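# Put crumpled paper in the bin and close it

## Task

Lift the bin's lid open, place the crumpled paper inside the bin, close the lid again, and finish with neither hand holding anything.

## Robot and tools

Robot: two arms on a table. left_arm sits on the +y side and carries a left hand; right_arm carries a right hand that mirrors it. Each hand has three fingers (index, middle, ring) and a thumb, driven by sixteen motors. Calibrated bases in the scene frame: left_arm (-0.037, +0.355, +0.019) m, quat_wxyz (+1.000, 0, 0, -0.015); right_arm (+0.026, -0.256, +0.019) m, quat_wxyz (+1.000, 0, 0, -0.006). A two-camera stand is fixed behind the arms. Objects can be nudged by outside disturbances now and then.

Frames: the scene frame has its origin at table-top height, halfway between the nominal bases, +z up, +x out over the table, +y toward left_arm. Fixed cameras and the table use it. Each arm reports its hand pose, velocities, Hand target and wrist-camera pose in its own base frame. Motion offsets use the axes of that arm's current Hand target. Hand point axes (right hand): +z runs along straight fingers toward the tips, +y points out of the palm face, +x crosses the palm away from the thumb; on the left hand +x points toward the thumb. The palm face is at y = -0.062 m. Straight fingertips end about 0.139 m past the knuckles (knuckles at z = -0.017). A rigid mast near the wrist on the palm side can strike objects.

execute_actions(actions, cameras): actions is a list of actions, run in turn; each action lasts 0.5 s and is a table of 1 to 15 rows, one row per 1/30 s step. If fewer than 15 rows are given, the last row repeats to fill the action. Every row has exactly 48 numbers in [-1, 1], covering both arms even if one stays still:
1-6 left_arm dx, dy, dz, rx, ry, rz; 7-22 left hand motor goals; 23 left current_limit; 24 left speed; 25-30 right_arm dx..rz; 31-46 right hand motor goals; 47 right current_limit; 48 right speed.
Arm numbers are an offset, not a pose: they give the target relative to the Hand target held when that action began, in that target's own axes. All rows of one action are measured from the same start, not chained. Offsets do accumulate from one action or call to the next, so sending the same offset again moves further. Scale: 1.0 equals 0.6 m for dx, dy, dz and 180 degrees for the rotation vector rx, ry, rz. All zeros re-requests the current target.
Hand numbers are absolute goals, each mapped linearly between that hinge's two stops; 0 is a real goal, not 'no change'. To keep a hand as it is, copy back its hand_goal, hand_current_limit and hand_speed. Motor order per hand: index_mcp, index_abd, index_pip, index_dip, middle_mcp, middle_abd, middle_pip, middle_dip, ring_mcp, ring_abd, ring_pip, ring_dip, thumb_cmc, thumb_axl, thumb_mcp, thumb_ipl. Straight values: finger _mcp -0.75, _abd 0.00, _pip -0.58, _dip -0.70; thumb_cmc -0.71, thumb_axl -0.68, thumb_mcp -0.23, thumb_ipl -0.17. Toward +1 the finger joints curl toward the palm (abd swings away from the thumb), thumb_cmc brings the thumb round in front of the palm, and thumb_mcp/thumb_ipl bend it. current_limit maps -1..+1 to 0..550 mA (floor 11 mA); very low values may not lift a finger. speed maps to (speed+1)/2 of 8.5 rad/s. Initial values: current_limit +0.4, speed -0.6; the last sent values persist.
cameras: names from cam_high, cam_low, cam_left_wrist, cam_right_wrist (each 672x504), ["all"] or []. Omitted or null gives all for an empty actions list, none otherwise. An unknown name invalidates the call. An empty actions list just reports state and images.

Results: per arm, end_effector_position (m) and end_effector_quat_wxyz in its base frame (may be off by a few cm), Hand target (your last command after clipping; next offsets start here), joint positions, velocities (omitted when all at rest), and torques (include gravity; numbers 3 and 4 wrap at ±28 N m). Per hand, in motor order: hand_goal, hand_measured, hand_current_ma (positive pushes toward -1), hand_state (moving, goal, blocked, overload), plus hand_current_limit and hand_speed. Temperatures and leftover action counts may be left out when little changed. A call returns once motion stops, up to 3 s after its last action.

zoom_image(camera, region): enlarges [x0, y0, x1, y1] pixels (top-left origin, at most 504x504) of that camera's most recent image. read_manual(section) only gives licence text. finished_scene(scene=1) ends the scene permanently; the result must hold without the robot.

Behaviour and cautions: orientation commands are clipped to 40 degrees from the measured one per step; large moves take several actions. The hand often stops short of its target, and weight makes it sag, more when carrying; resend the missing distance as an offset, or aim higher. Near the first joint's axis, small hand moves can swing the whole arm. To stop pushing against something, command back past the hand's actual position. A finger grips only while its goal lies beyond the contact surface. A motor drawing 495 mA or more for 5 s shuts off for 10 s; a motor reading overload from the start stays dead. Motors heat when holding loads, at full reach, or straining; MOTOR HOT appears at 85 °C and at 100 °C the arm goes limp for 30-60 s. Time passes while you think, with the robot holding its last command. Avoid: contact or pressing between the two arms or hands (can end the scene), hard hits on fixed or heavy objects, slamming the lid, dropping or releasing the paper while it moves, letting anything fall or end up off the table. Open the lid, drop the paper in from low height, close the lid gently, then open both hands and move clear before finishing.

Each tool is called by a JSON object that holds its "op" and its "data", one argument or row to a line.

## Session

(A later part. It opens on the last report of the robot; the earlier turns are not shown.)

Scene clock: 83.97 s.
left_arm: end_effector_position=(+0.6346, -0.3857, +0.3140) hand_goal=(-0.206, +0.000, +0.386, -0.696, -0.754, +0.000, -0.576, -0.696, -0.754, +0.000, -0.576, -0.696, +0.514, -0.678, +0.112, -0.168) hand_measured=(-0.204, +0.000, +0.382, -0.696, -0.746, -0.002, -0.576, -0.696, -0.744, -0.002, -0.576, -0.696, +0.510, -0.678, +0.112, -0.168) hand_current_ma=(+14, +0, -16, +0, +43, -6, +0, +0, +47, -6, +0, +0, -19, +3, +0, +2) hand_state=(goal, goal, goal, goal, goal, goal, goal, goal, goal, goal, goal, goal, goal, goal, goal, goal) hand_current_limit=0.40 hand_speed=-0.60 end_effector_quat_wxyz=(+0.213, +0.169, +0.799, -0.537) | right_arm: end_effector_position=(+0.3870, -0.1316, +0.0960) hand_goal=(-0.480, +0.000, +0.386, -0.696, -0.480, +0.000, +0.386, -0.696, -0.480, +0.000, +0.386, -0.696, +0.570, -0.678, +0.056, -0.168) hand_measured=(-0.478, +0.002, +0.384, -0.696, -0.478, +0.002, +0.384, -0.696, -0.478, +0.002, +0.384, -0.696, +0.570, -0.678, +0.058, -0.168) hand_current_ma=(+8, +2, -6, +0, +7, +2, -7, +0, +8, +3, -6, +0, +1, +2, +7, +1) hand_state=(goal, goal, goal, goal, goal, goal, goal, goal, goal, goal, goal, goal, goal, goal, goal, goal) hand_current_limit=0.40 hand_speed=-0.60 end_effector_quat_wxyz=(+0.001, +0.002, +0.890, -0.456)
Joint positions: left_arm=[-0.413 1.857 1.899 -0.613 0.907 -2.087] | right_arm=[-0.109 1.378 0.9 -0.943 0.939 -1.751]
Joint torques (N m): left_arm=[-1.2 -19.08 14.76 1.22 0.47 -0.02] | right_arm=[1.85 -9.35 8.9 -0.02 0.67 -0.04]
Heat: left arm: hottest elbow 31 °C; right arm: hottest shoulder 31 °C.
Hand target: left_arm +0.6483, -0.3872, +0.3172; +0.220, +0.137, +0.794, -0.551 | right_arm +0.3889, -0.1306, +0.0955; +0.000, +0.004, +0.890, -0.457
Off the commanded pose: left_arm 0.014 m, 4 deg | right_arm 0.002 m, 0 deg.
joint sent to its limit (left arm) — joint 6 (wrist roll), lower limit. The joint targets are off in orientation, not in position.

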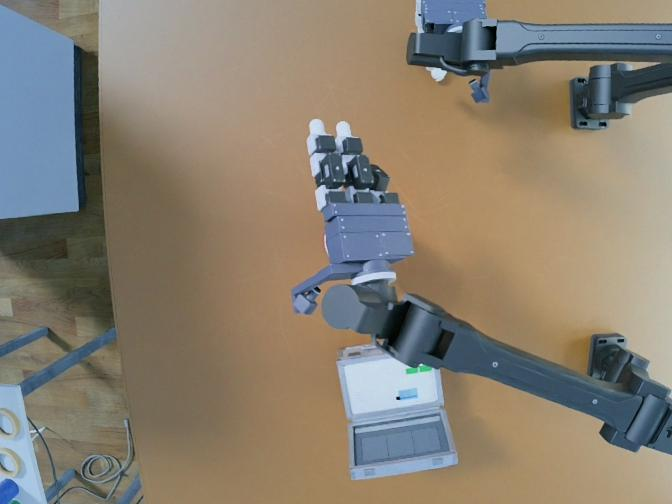

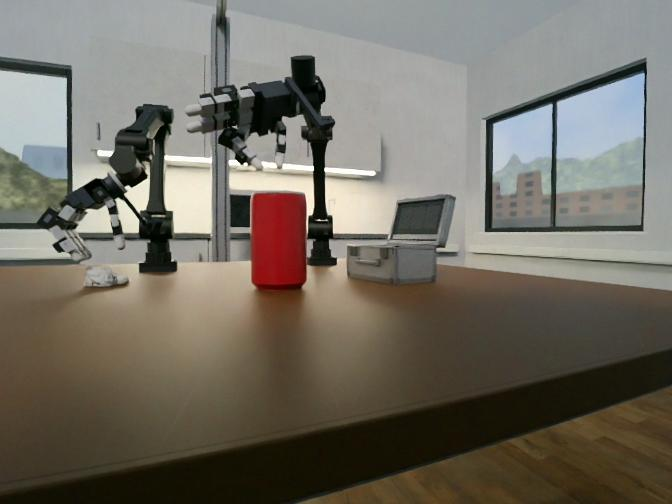

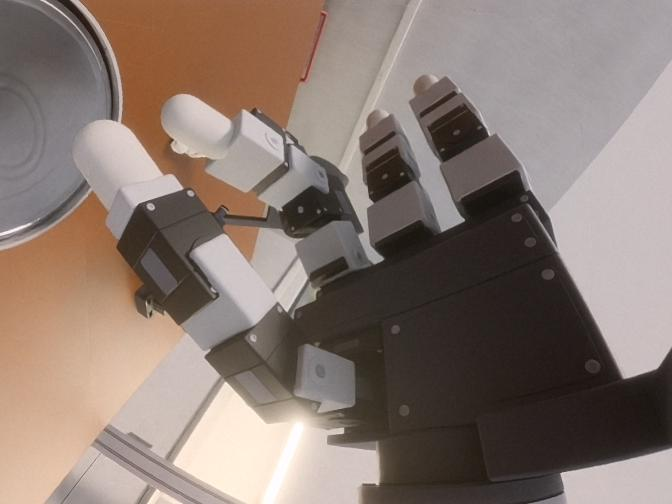

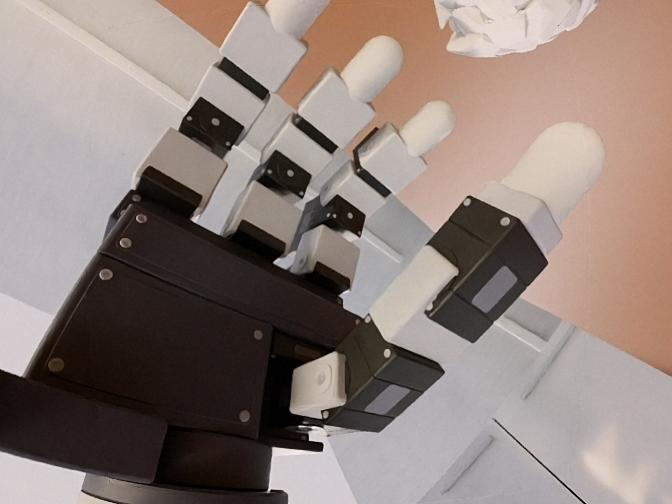

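{"op": "zoom_image", "data": {
  "camera": "cam_low",
  "region": [20, 170, 180, 300]
}}

{"op": "zoom_image", "data": {
  "camera": "cam_high",
  "region": [380, 0, 520, 120]
}}

{"op": "zoom_image", "data": {
  "camera": "cam_high",
  "region": [270, 100, 430, 330]
}}

Scaled by 3.150 from the camera's 672x504 image, which has a finer 960x720 frame.

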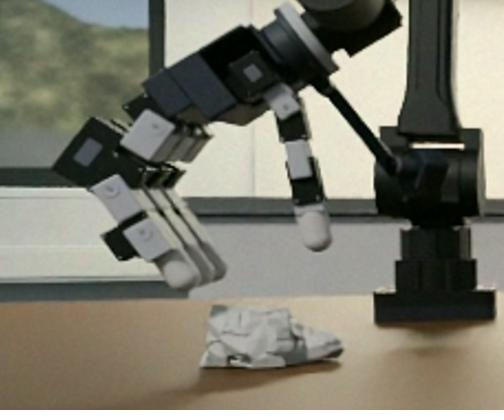

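Scaled by 3.600 from the camera's 672x504 image, which has a finer 960x720 frame.

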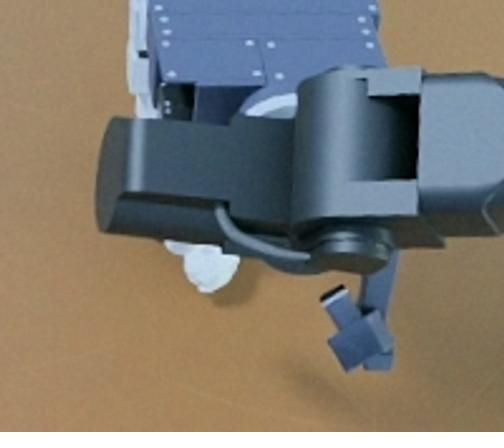

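Scaled by 2.191 from the camera's 672x504 image, which has a finer 960x720 frame.

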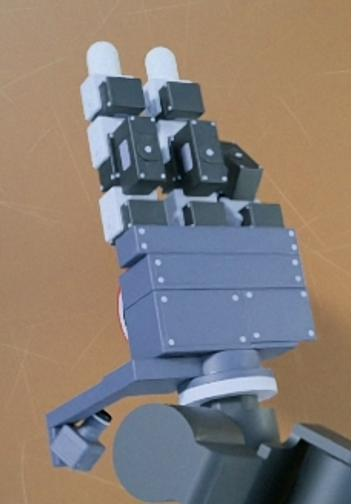

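{"op": "execute_actions", "data": {
  "actions": [
    [[0.034,0.033,-0.035,0,-0.0285,0.0783,-0.205,0,0.387,-0.696,-0.754,0,-0.576,-0.696,-0.754,0,-0.576,-0.696,0.514,-0.678,0.112,-0.168,0.4,-0.6,0,0,0,0.0833,0,0,-0.616,0,0.387,-0.696,-0.616,0,0.387,-0.696,-0.616,0,0.387,-0.696,0.571,-0.678,-0.112,-0.168,0.4,-0.6]],
    [[0,0,0,0,0,0,-0.205,0,0.387,-0.696,-0.754,0,-0.576,-0.696,-0.754,0,-0.576,-0.696,0.514,-0.678,0.112,-0.168,0.4,-0.6,0.009,0.026,0.0135,0,0,0,-0.616,0,0.387,-0.696,-0.616,0,0.387,-0.696,-0.616,0,0.387,-0.696,0.571,-0.678,-0.112,-0.168,0.4,-0.6]],
    [[0,0,0,0,0,0,-0.205,0,0.387,-0.696,-0.754,0,-0.576,-0.696,-0.754,0,-0.576,-0.696,0.514,-0.678,0.112,-0.168,0.4,-0.6,0.009,0.039,0.02,0,0,0,-0.616,0,0.387,-0.696,-0.616,0,0.387,-0.696,-0.616,0,0.387,-0.696,0.571,-0.678,-0.112,-0.168,0.4,-0.6]]
  ],
  "cameras": ["all"]
}}

{"op": "zoom_image", "data": {
  "camera": "cam_low",
  "region": [20, 170, 180, 300]
}}

{"op": "zoom_image", "data": {
  "camera": "cam_high",
  "region": [270, 100, 430, 330]
}}

Scene clock: 94.13 s.
left_arm: end_effector_position=(+0.6340, -0.3676, +0.2888) hand_goal=(-0.206, +0.000, +0.386, -0.696, -0.754, +0.000, -0.576, -0.696, -0.754, +0.000, -0.576, -0.696, +0.514, -0.678, +0.112, -0.168) hand_measured=(-0.204, +0.000, +0.382, -0.696, -0.746, -0.002, -0.576, -0.696, -0.744, -0.002, -0.576, -0.696, +0.510, -0.678, +0.112, -0.168) hand_current_ma=(+14, +0, -16, +0, +43, -6, +0, +0, +47, -6, +0, +0, -19, +3, +0, +2) hand_state=(goal, goal, goal, goal, goal, goal, goal, goal, goal, goal, goal, goal, goal, goal, goal, goal) hand_current_limit=0.40 hand_speed=-0.60 end_effector_quat_wxyz=(+0.311, +0.212, +0.764, -0.525) | right_arm: end_effector_position=(+0.3791, -0.1321, +0.0548) hand_goal=(-0.616, +0.000, +0.386, -0.696, -0.616, +0.000, +0.386, -0.696, -0.616, +0.000, +0.386, -0.696, +0.570, -0.678, -0.112, -0.168) hand_measured=(-0.604, +0.002, +0.384, -0.696, -0.606, +0.002, +0.384, -0.696, -0.604, +0.002, +0.384, -0.696, +0.570, -0.678, -0.108, -0.168) hand_current_ma=(+38, +2, -5, +0, +36, +2, -7, +0, +42, +3, -6, +0, +1, +2, +13, +1) hand_state=(goal, goal, goal, goal, goal, goal, goal, goal, goal, goal, goal, goal, goal, goal, goal, goal) hand_current_limit=0.40 hand_speed=-0.60 end_effector_quat_wxyz=(+0.005, +0.004, +0.822, -0.569)
Joint positions: left_arm=[-0.404 1.743 1.595 -0.255 0.862 -2.022] | right_arm=[0.002 1.495 0.802 -0.874 1.21 -1.563]
Joint torques (N m): left_arm=[-1.03 -21.48 10.02 2.61 0.25 0.03] | right_arm=[0.85 -9.88 7.02 0.25 0.78 -0.25]
Heat: left arm: hottest elbow 32 °C; right arm: hottest shoulder 31 °C.
Hand target: left_arm +0.6356, -0.3610, +0.2971; +0.321, +0.208, +0.760, -0.525 | right_arm +0.3784, -0.1356, +0.0519; +0.000, +0.004, +0.823, -0.569
Off the commanded pose: left_arm 0.011 m, 1 deg | right_arm 0.005 m, 1 deg.

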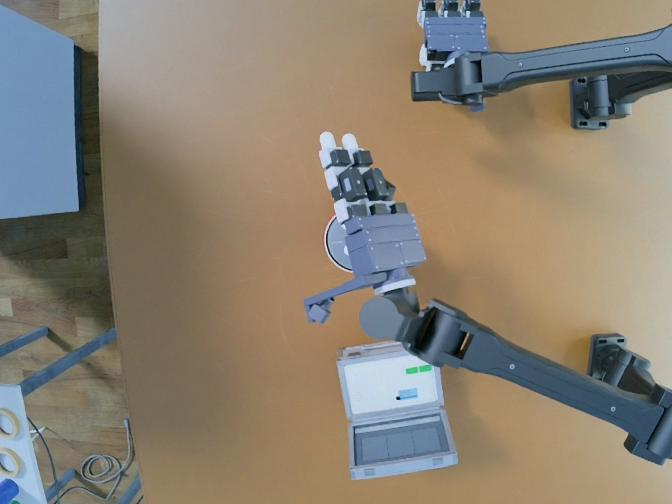

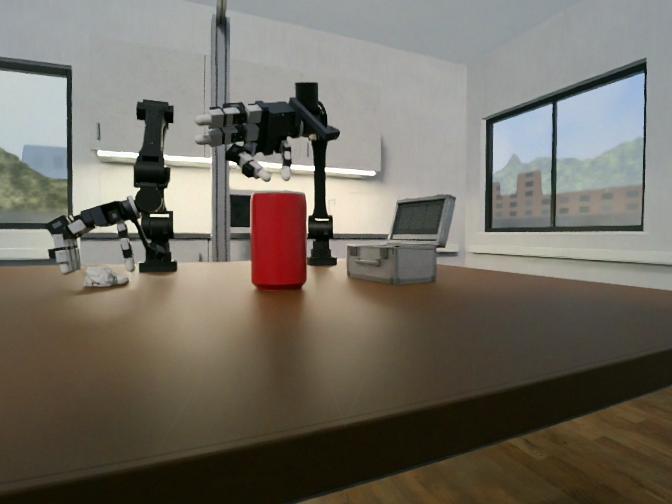

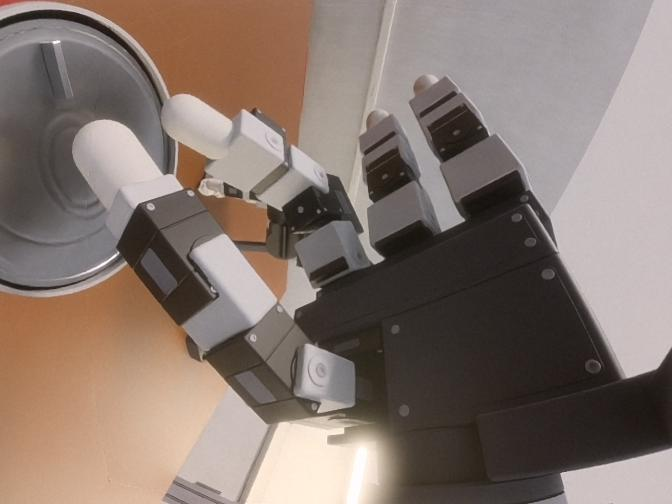

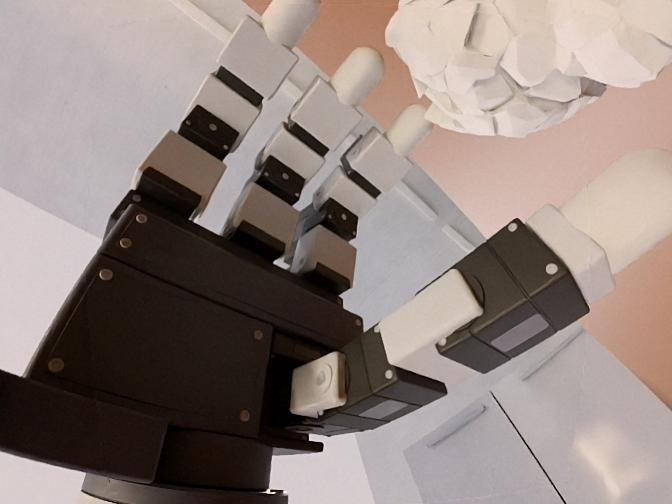

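Scaled by 3.150 from the camera's 672x504 image, which has a finer 960x720 frame.

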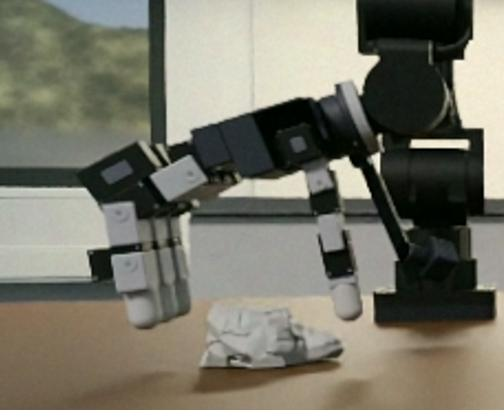

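Scaled by 2.191 from the camera's 672x504 image, which has a finer 960x720 frame.

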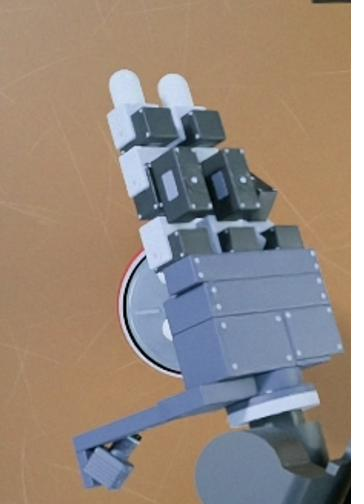

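{"op": "zoom_image", "data": {
  "camera": "cam_low",
  "region": [220, 130, 330, 220]
}}

{"op": "zoom_image", "data": {
  "camera": "cam_left_wrist",
  "region": [0, 0, 260, 220]
}}

{"op": "zoom_image", "data": {
  "camera": "cam_high",
  "region": [380, 0, 520, 120]
}}

Scaled by 4.582 from the camera's 672x504 image, which has a finer 960x720 frame.

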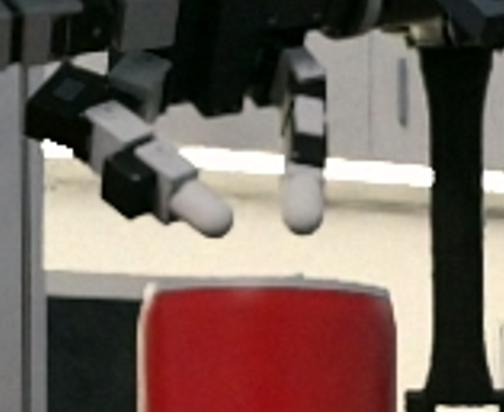

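Scaled by 1.938 from the camera's 672x504 image, which has a finer 960x720 frame.

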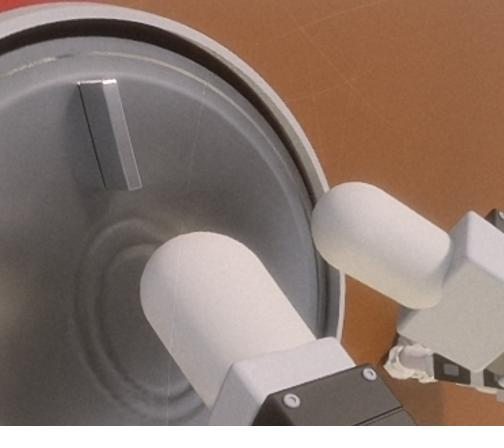

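Scaled by 3.600 from the camera's 672x504 image, which has a finer 960x720 frame.

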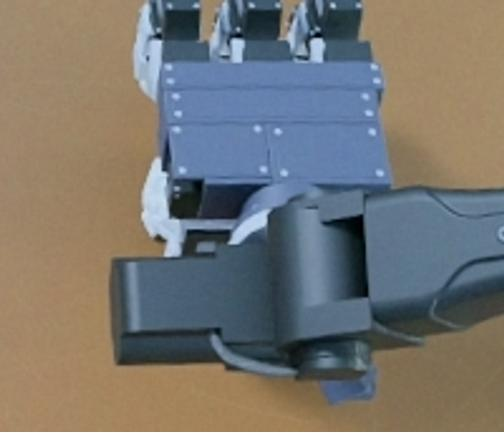

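{"op": "execute_actions", "data": {
  "actions": [
    [[-0.014,0.038,-0.0075,0,0,0,-0.205,0,0.387,-0.696,-0.754,0,-0.576,-0.696,-0.754,0,-0.576,-0.696,0.514,-0.678,0.112,-0.168,0.4,-0.6,0.02,0.0483,0.004,0,0,0,-0.616,0,0.387,-0.696,-0.616,0,0.387,-0.696,-0.616,0,0.387,-0.696,0.571,-0.678,-0.112,-0.168,0.4,-0.6]],
    [[0,0,0,0,0,0,-0.205,0,0.387,-0.696,-0.754,0,-0.576,-0.696,-0.754,0,-0.576,-0.696,0.514,-0.678,0.112,-0.168,0.4,-0.6,0,0,0,0,0,0,-0.616,0,0.387,-0.696,-0.616,0,0.387,-0.696,-0.616,0,0.387,-0.696,0.571,-0.678,-0.112,-0.168,0.4,-0.6]]
  ],
  "cameras": ["all"]
}}

{"op": "zoom_image", "data": {
  "camera": "cam_low",
  "region": [20, 170, 180, 300]
}}

{"op": "zoom_image", "data": {
  "camera": "cam_high",
  "region": [290, 160, 430, 280]
}}

{"op": "zoom_image", "data": {
  "camera": "cam_low",
  "region": [220, 130, 330, 220]
}}

{"op": "zoom_image", "data": {
  "camera": "cam_left_wrist",
  "region": [0, 0, 260, 220]
}}

Scene clock: 101.93 s.
left_arm: end_effector_position=(+0.6452, -0.3446, +0.2897) hand_goal=(-0.206, +0.000, +0.386, -0.696, -0.754, +0.000, -0.576, -0.696, -0.754, +0.000, -0.576, -0.696, +0.514, -0.678, +0.112, -0.168) hand_measured=(-0.204, +0.000, +0.382, -0.696, -0.746, -0.002, -0.576, -0.696, -0.744, -0.002, -0.576, -0.696, +0.510, -0.678, +0.112, -0.168) hand_current_ma=(+14, +0, -16, +0, +43, -6, +0, +0, +47, -6, +0, +0, -19, +3, +0, +2) hand_state=(goal, goal, goal, goal, goal, goal, goal, goal, goal, goal, goal, goal, goal, goal, goal, goal) hand_current_limit=0.40 hand_speed=-0.60 end_effector_quat_wxyz=(+0.316, +0.203, +0.764, -0.525) | right_arm: end_effector_position=(+0.3624, -0.1314, +0.0264) hand_goal=(-0.616, +0.000, +0.386, -0.696, -0.616, +0.000, +0.386, -0.696, -0.616, +0.000, +0.386, -0.696, +0.570, -0.678, -0.112, -0.168) hand_measured=(-0.604, +0.002, +0.384, -0.696, -0.606, +0.002, +0.384, -0.696, -0.604, +0.002, +0.384, -0.696, +0.570, -0.678, -0.110, -0.168) hand_current_ma=(+38, +2, -5, +0, +36, +2, -7, +0, +42, +3, -6, +0, -1, +2, +3, +1) hand_state=(goal, goal, goal, goal, goal, goal, goal, goal, goal, goal, goal, goal, goal, goal, goal, goal) hand_current_limit=0.40 hand_speed=-0.60 end_effector_quat_wxyz=(-0.007, +0.003, +0.823, -0.568)
Joint positions: left_arm=[-0.363 1.743 1.595 -0.255 0.885 -2.021] | right_arm=[0.005 1.535 0.75 -0.84 1.209 -1.52]
Joint torques (N m): left_arm=[-1.9 -17.9 12.51 2.29 0.52 0.18] | right_arm=[2.37 -9.52 6.56 0.25 0.77 -0.02]
Heat: left arm: hottest elbow 32 °C; right arm: hottest shoulder 31 °C.
Hand target: left_arm +0.6553, -0.3482, +0.2889; +0.321, +0.208, +0.760, -0.525 | right_arm +0.3664, -0.1274, +0.0238; +0.000, +0.003, +0.823, -0.569
Off the commanded pose: left_arm 0.011 m, 1 deg | right_arm 0.006 m, 1 deg.

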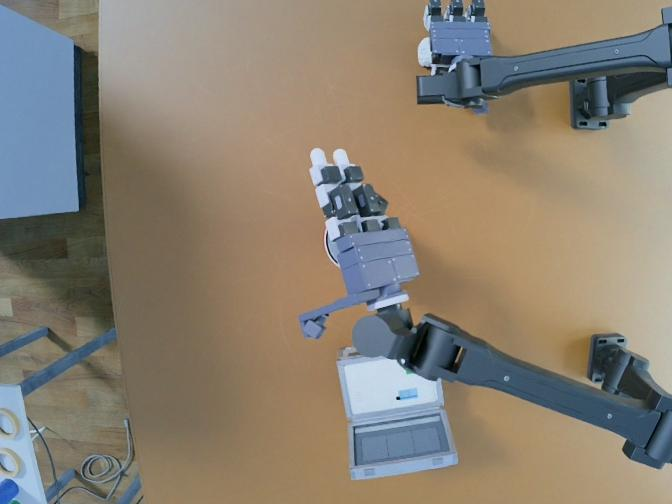

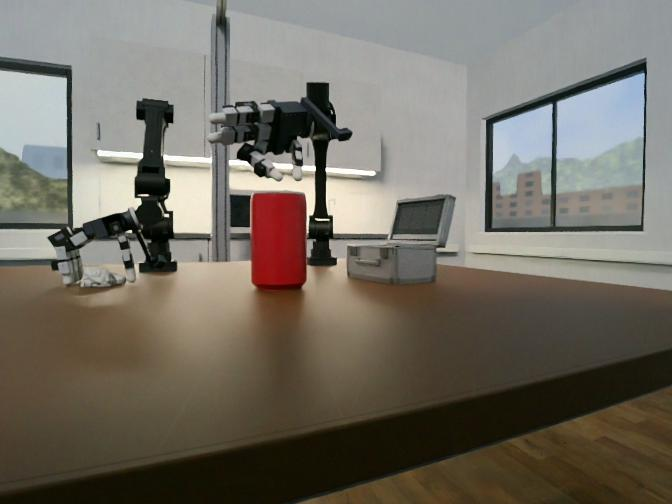

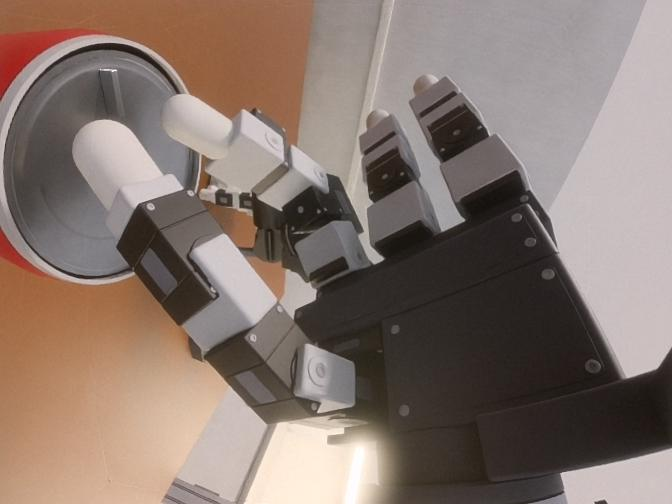

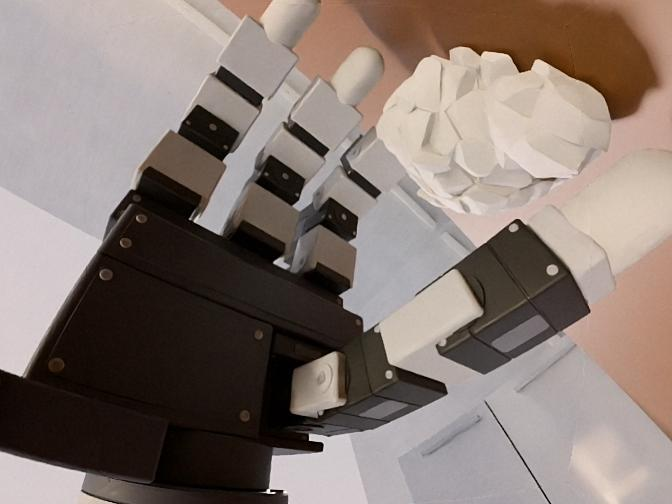

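Scaled by 3.150 from the camera's 672x504 image, which has a finer 960x720 frame.

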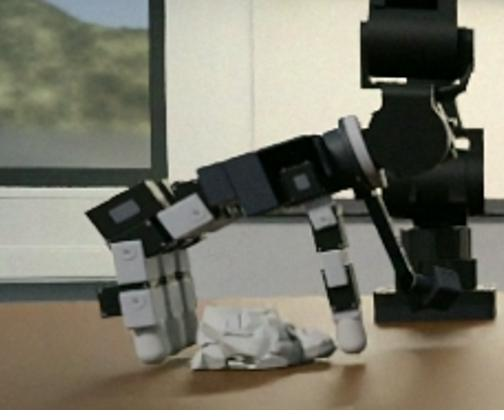

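Scaled by 3.600 from the camera's 672x504 image, which has a finer 960x720 frame.

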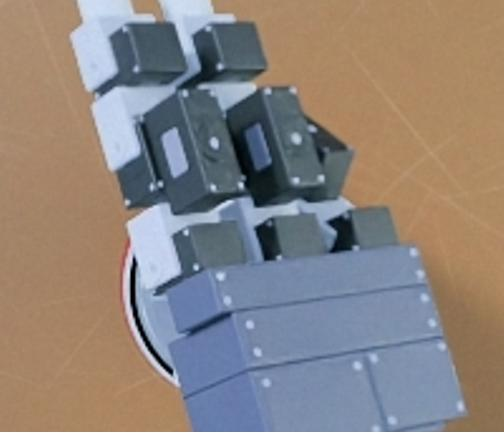

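Scaled by 4.582 from the camera's 672x504 image, which has a finer 960x720 frame.

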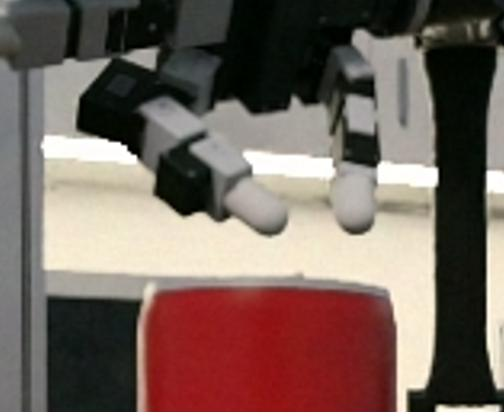

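Scaled by 1.938 from the camera's 672x504 image, which has a finer 960x720 frame.

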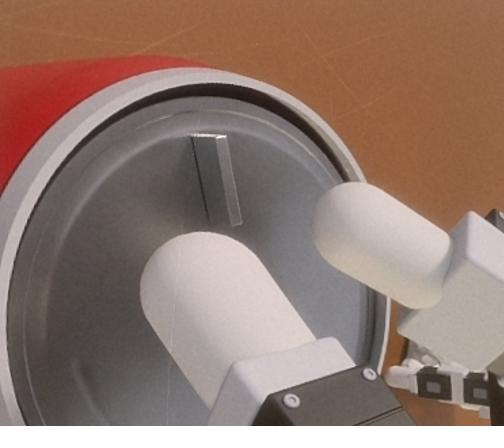

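{"op": "execute_actions", "data": {
  "actions": [
    [[0.006,0.015,0.018,0,0,0,-0.11,0,0.387,-0.696,-0.754,0,-0.576,-0.696,-0.754,0,-0.576,-0.696,0.514,-0.678,0.135,-0.168,0.4,-0.6,0,0,0,0,0,0,-0.34,0,0.387,-0.696,-0.34,0,0.387,-0.696,-0.34,0,0.387,-0.696,0.571,-0.678,0.0,-0.168,0.0,-0.8]],
    [[0,0,0,0,0,0,-0.11,0,0.387,-0.696,-0.754,0,-0.576,-0.696,-0.754,0,-0.576,-0.696,0.514,-0.678,0.135,-0.168,0.4,-0.6,0,0,0,0,0,0,-0.137,0,0.387,-0.696,-0.137,0,0.387,-0.696,-0.137,0,0.387,-0.696,0.571,-0.678,0.056,-0.168,0.0,-0.8]]
  ],
  "cameras": ["all"]
}}

{"op": "zoom_image", "data": {
  "camera": "cam_low",
  "region": [20, 170, 180, 300]
}}

{"op": "zoom_image", "data": {
  "camera": "cam_low",
  "region": [220, 130, 330, 220]
}}

{"op": "zoom_image", "data": {
  "camera": "cam_left_wrist",
  "region": [0, 0, 260, 220]
}}

Scene clock: 107.93 s.
left_arm: end_effector_position=(+0.6496, -0.3461, +0.2822) hand_goal=(-0.110, +0.000, +0.386, -0.696, -0.754, +0.000, -0.576, -0.696, -0.754, +0.000, -0.576, -0.696, +0.514, -0.678, +0.134, -0.168) hand_measured=(-0.110, +0.000, +0.382, -0.696, -0.746, -0.002, -0.576, -0.696, -0.744, -0.002, -0.576, -0.696, +0.510, -0.678, +0.130, -0.168) hand_current_ma=(-3, +0, -16, +0, +43, -6, +0, +0, +47, -6, +0, +0, -19, +3, -19, +2) hand_state=(goal, goal, goal, goal, goal, goal, goal, goal, goal, goal, goal, goal, goal, goal, goal, goal) hand_current_limit=0.40 hand_speed=-0.60 end_effector_quat_wxyz=(+0.316, +0.203, +0.764, -0.525) | right_arm: end_effector_position=(+0.3628, -0.1323, +0.0274) hand_goal=(-0.138, +0.000, +0.386, -0.696, -0.138, +0.000, +0.386, -0.696, -0.138, +0.000, +0.386, -0.696, +0.570, -0.678, +0.056, -0.168) hand_measured=(-0.456, -0.002, +0.368, -0.704, -0.334, +0.006, +0.370, -0.698, -0.138, +0.002, +0.384, -0.696, +0.570, -0.678, -0.032, -0.188) hand_current_ma=(-275, -3, -59, -22, -275, +15, -55, -6, +1, +3, -6, +0, +1, +2, -275, -94) hand_state=(blocked, goal, goal, goal, blocked, goal, goal, goal, goal, goal, goal, goal, goal, goal, blocked, goal) hand_current_limit=0.00 hand_speed=-0.80 end_effector_quat_wxyz=(-0.005, +0.005, +0.821, -0.571)
Joint positions: left_arm=[-0.363 1.758 1.595 -0.24 0.885 -2.021] | right_arm=[0.005 1.535 0.75 -0.84 1.215 -1.516]
Joint torques (N m): left_arm=[-2.43 -17.08 12.9 2.58 0.26 0.13] | right_arm=[2.55 -9.64 6.67 0.31 0.5 -0.11]
Motor temperatures (°C): left_arm=[21 25 33 24 24 24] | right_arm=[27 31 26 31 26 22]
Heat: left arm: hottest elbow 33 °C; right arm: hottest shoulder 31 °C.
Hand target: left_arm +0.6616, -0.3551, +0.2777; +0.321, +0.208, +0.760, -0.525 | right_arm +0.3664, -0.1274, +0.0238; +0.000, +0.003, +0.823, -0.569
Off the commanded pose: left_arm 0.016 m, 1 deg | right_arm 0.007 m, 1 deg.

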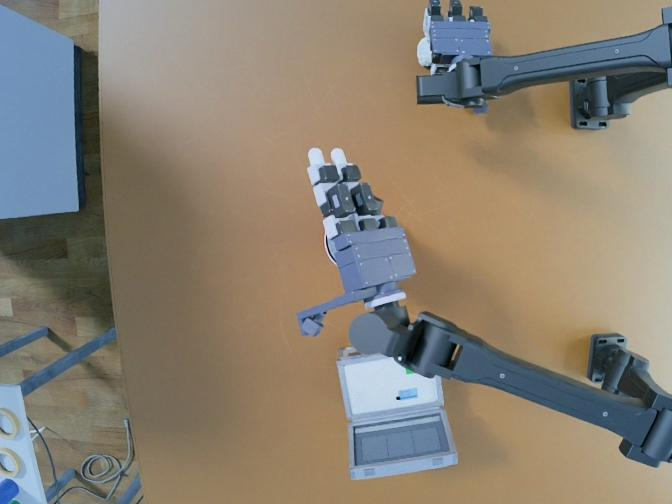

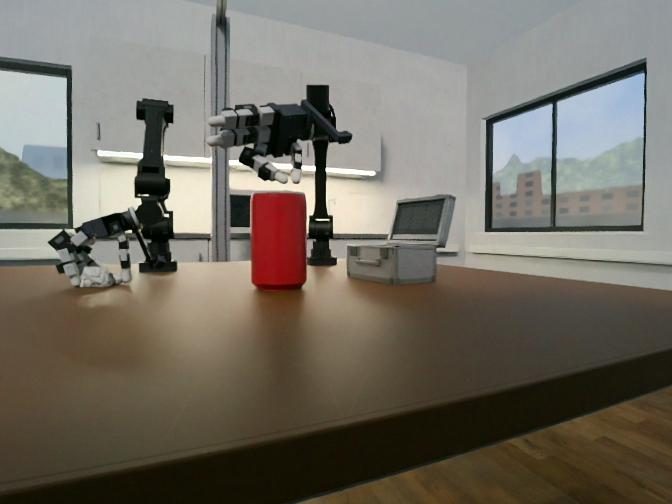

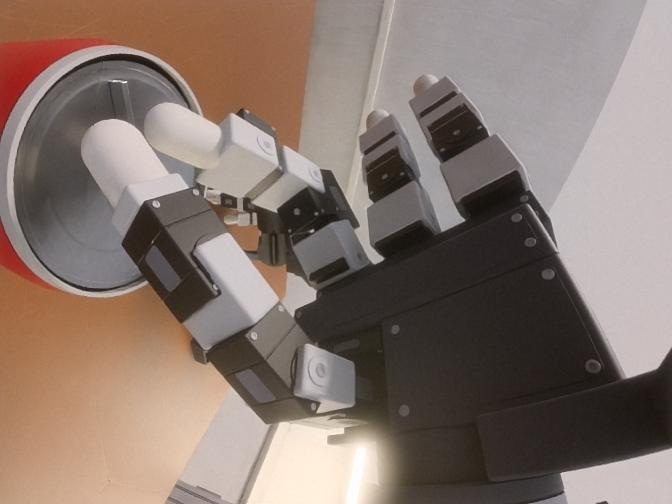

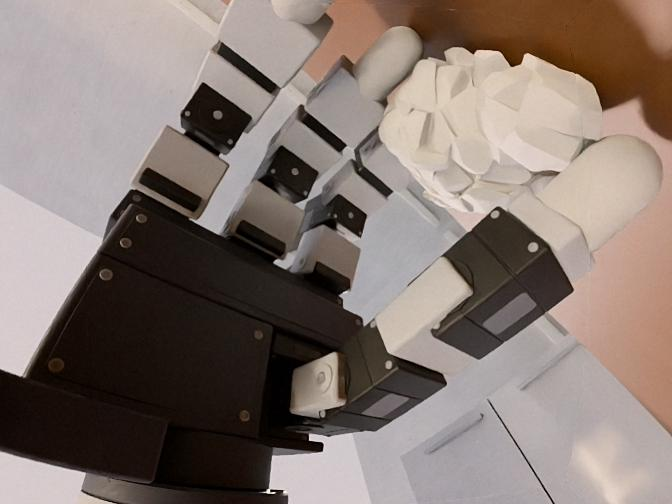

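Scaled by 3.150 from the camera's 672x504 image, which has a finer 960x720 frame.

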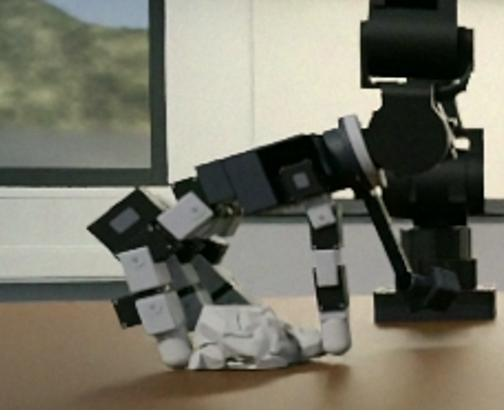

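Scaled by 4.582 from the camera's 672x504 image, which has a finer 960x720 frame.

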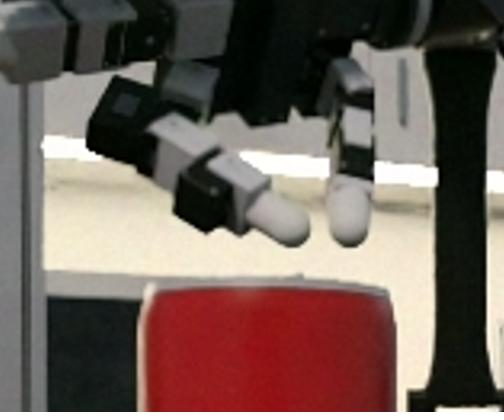

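Scaled by 1.938 from the camera's 672x504 image, which has a finer 960x720 frame.

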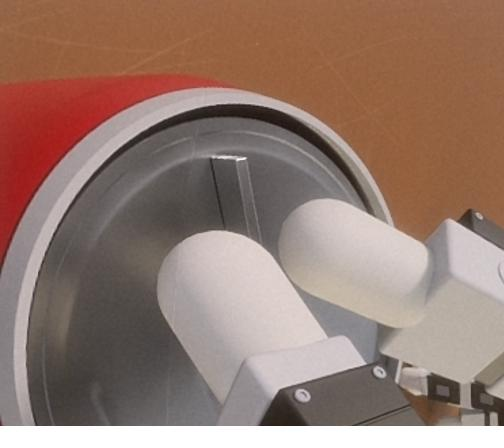

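{"op": "execute_actions", "data": {
  "actions": [
    [[0.007,0.0165,0.0237,0,0,0,-0.11,0,0.387,-0.696,-0.754,0,-0.576,-0.696,-0.754,0,-0.576,-0.696,0.514,-0.678,0.135,-0.168,0.4,-0.6,0,-0.05,-0.019,0,0,0,-0.137,0,0.387,-0.696,-0.137,0,0.387,-0.696,-0.137,0,0.387,-0.696,0.571,-0.678,0.056,-0.168,0.0,-0.8]],
    [[0,0,0,0,0,0,-0.11,0,0.387,-0.696,-0.754,0,-0.576,-0.696,-0.754,0,-0.576,-0.696,0.514,-0.678,0.135,-0.168,0.4,-0.6,0,-0.08,-0.03,0,0,0,-0.137,0,0.387,-0.696,-0.137,0,0.387,-0.696,-0.137,0,0.387,-0.696,0.571,-0.678,0.056,-0.168,0.0,-0.8]]
  ],
  "cameras": ["all"]
}}

{"op": "zoom_image", "data": {
  "camera": "cam_low",
  "region": [220, 130, 330, 220]
}}

{"op": "zoom_image", "data": {
  "camera": "cam_left_wrist",
  "region": [0, 0, 260, 220]
}}

Scene clock: 111.43 s.
left_arm: end_effector_position=(+0.6561, -0.3537, +0.2673) hand_goal=(-0.110, +0.000, +0.386, -0.696, -0.754, +0.000, -0.576, -0.696, -0.754, +0.000, -0.576, -0.696, +0.514, -0.678, +0.134, -0.168) hand_measured=(-0.104, +0.002, +0.388, -0.694, -0.746, -0.002, -0.576, -0.696, -0.744, -0.002, -0.576, -0.696, +0.510, -0.678, +0.130, -0.168) hand_current_ma=(+25, +4, +9, +12, +43, -6, +0, +0, +47, -6, +0, +0, -19, +3, -19, +2) hand_state=(goal, goal, goal, goal, goal, goal, goal, goal, goal, goal, goal, goal, goal, goal, goal, goal) hand_current_limit=0.40 hand_speed=-0.60 end_effector_quat_wxyz=(+0.317, +0.204, +0.764, -0.524) | right_arm: end_effector_position=(+0.3487, -0.1314, +0.0953) hand_goal=(-0.138, +0.000, +0.386, -0.696, -0.138, +0.000, +0.386, -0.696, -0.138, +0.000, +0.386, -0.696, +0.570, -0.678, +0.056, -0.168) hand_measured=(-0.342, -0.002, +0.364, -0.706, -0.186, +0.006, +0.370, -0.698, -0.138, +0.002, +0.384, -0.696, +0.566, -0.678, -0.134, -0.192) hand_current_ma=(-275, -6, -74, -31, -201, +15, -56, -6, +2, +3, -6, +0, -13, +2, -275, -114) hand_state=(blocked, goal, blocked, goal, blocked, goal, goal, goal, goal, goal, goal, goal, goal, goal, blocked, blocked) hand_current_limit=0.00 hand_speed=-0.80 end_effector_quat_wxyz=(-0.017, -0.005, +0.823, -0.568)
Joint positions: left_arm=[-0.372 1.787 1.595 -0.208 0.874 -2.021] | right_arm=[0.005 1.376 0.811 -1.081 1.209 -1.525]
Joint torques (N m): left_arm=[-2.55 -17.32 13.68 2.4 0.27 0.09] | right_arm=[2.67 -9.05 11 -0.59 0.71 -0.05]
Heat: left arm: hottest elbow 33 °C; right arm: hottest shoulder 31 °C.
Hand target: left_arm +0.6689, -0.3648, +0.2648; +0.321, +0.208, +0.760, -0.525 | right_arm +0.3661, -0.1275, +0.1072; +0.000, +0.003, +0.823, -0.569
Off the commanded pose: left_arm 0.017 m, 1 deg | right_arm 0.021 m, 2 deg.

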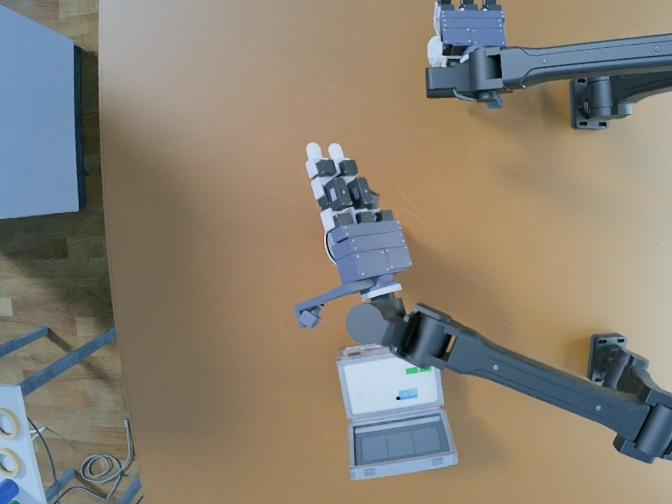

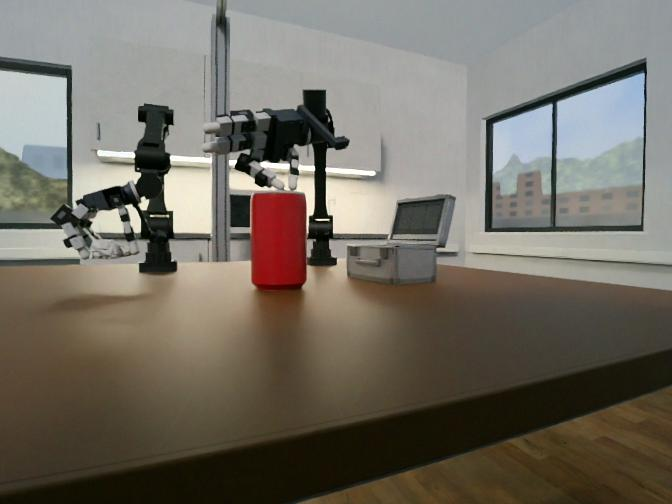

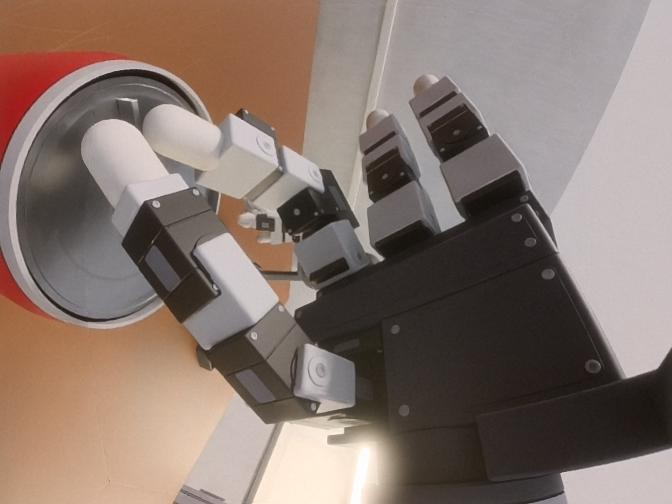

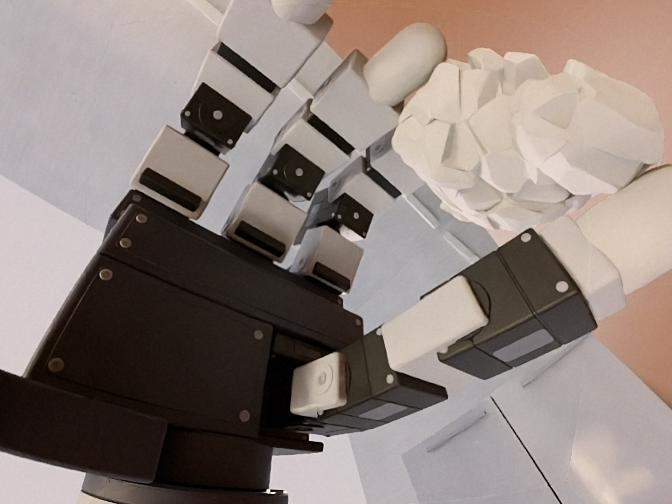

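Scaled by 4.582 from the camera's 672x504 image, which has a finer 960x720 frame.

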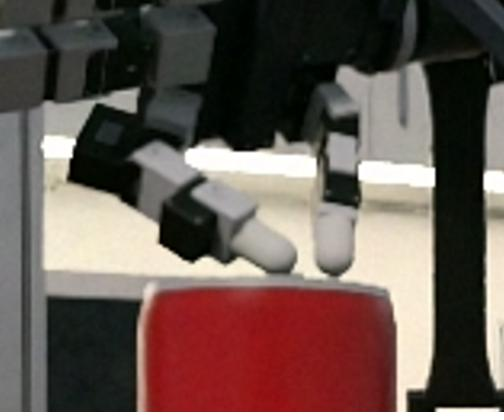

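Scaled by 1.938 from the camera's 672x504 image, which has a finer 960x720 frame.

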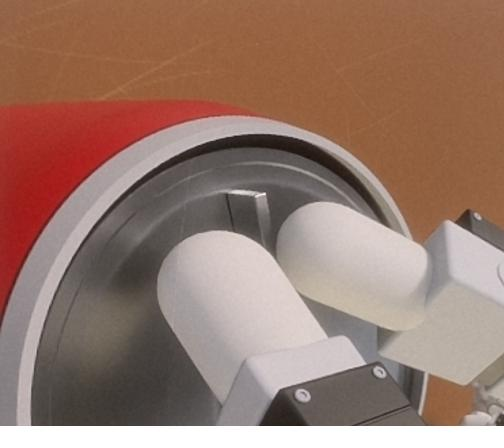

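{"op": "execute_actions", "data": {
  "actions": [
    [[0.005,0.007,0.008,0,0,0,-0.11,0,0.387,-0.696,-0.754,0,-0.576,-0.696,-0.754,0,-0.576,-0.696,0.514,-0.678,0.135,-0.168,0.4,-0.8,0,-0.0935,-0.0353,0,0,0,-0.29,0,0.387,-0.696,-0.15,0,0.387,-0.696,-0.137,0,0.387,-0.696,0.571,-0.678,0.056,-0.168,0.0,-0.8]],
    [[0,0,0,0,0,0,0.0,0,0.387,-0.696,-0.754,0,-0.576,-0.696,-0.754,0,-0.576,-0.696,0.514,-0.678,0.247,-0.168,0.4,-0.8,0,-0.0935,-0.0353,0,0,0,-0.29,0,0.387,-0.696,-0.15,0,0.387,-0.696,-0.137,0,0.387,-0.696,0.571,-0.678,0.056,-0.168,0.0,-0.8]]
  ],
  "cameras": ["all"]
}}

{"op": "zoom_image", "data": {
  "camera": "cam_low",
  "region": [220, 130, 330, 220]
}}

{"op": "zoom_image", "data": {
  "camera": "cam_left_wrist",
  "region": [0, 0, 260, 220]
}}

Scene clock: 115.57 s.
left_arm: end_effector_position=(+0.6572, -0.3584, +0.2618) hand_goal=(+0.000, +0.000, +0.386, -0.696, -0.754, +0.000, -0.576, -0.696, -0.754, +0.000, -0.576, -0.696, +0.514, -0.678, +0.246, -0.168) hand_measured=(-0.072, +0.002, +0.368, -0.704, -0.746, -0.002, -0.576, -0.696, -0.744, -0.002, -0.576, -0.696, +0.510, -0.678, +0.182, -0.184) hand_current_ma=(-372, +4, -85, -34, +43, -6, +0, +0, +47, -6, +0, +0, -18, +2, -385, -104) hand_state=(blocked, goal, goal, goal, goal, goal, goal, goal, goal, goal, goal, goal, goal, goal, blocked, goal) hand_current_limit=0.40 hand_speed=-0.80 end_effector_quat_wxyz=(+0.317, +0.206, +0.763, -0.524) | right_arm: end_effector_position=(+0.3496, -0.1313, +0.2116) hand_goal=(-0.290, +0.000, +0.386, -0.696, -0.150, +0.000, +0.386, -0.696, -0.138, +0.000, +0.386, -0.696, +0.570, -0.678, +0.056, -0.168) hand_measured=(-0.342, -0.002, +0.364, -0.706, -0.186, +0.006, +0.370, -0.698, -0.138, +0.002, +0.384, -0.696, +0.566, -0.678, -0.134, -0.192) hand_current_ma=(-214, -6, -74, -31, -146, +15, -56, -6, +2, +3, -6, +0, -13, +2, -275, -114) hand_state=(blocked, goal, blocked, goal, blocked, goal, goal, goal, goal, goal, goal, goal, goal, goal, blocked, blocked) hand_current_limit=0.00 hand_speed=-0.80 end_effector_quat_wxyz=(-0.018, -0.006, +0.823, -0.568)
Joint positions: left_arm=[-0.378 1.798 1.595 -0.197 0.872 -2.021] | right_arm=[0.005 1.25 1.027 -1.425 1.208 -1.528]
Joint torques (N m): left_arm=[-2.43 -17.44 13.61 2.43 0.23 0.07] | right_arm=[2.49 -7.65 12.7 -0.58 0.72 -0.07]
Heat: left arm: hottest elbow 34 °C; right arm: hottest shoulder 31 °C.
Hand target: left_arm +0.6708, -0.3679, +0.2587; +0.321, +0.208, +0.760, -0.525 | right_arm +0.3657, -0.1275, +0.2272; +0.000, +0.003, +0.823, -0.569
Off the commanded pose: left_arm 0.017 m, 1 deg | right_arm 0.023 m, 2 deg.

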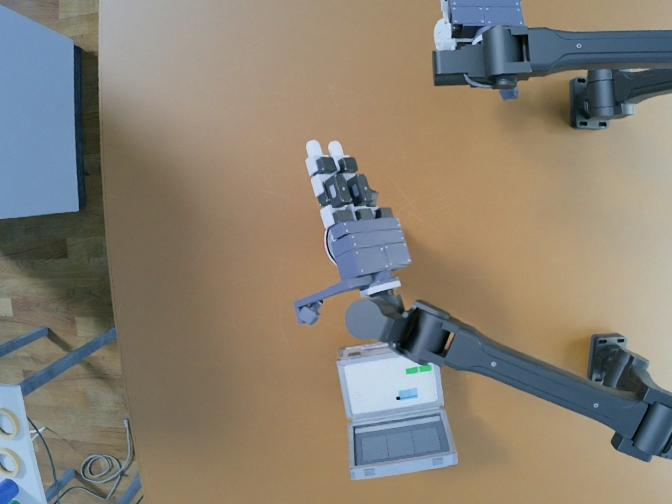

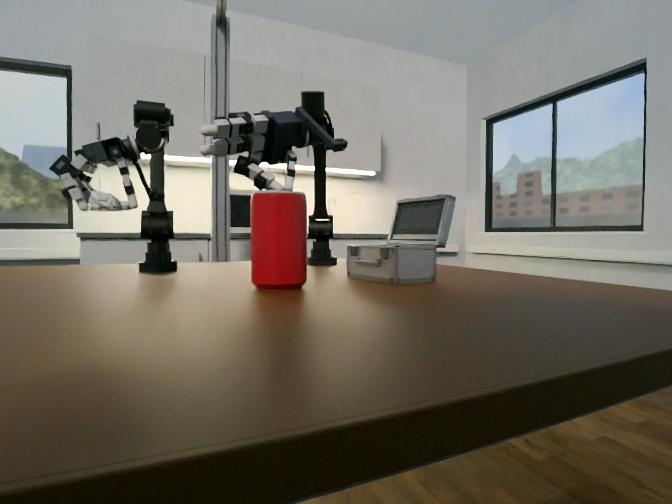

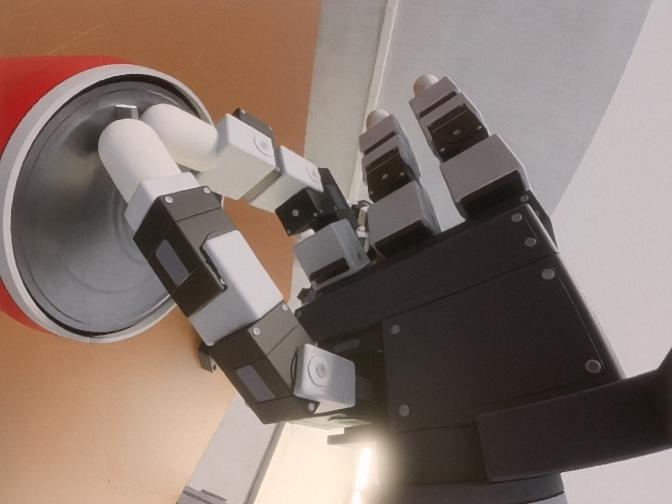

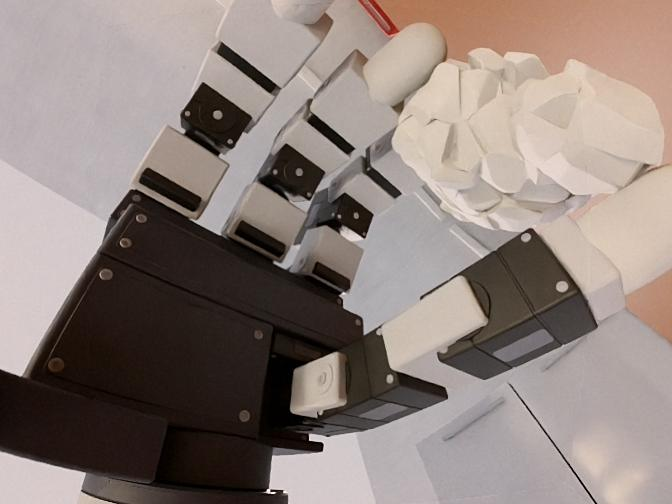

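Scaled by 4.582 from the camera's 672x504 image, which has a finer 960x720 frame.

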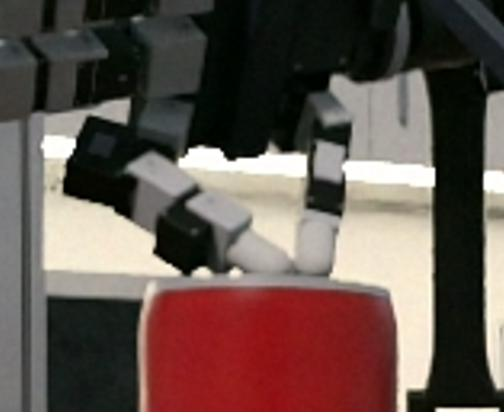

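Scaled by 1.938 from the camera's 672x504 image, which has a finer 960x720 frame.

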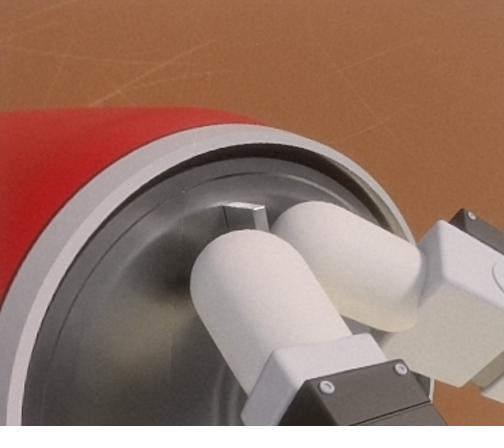

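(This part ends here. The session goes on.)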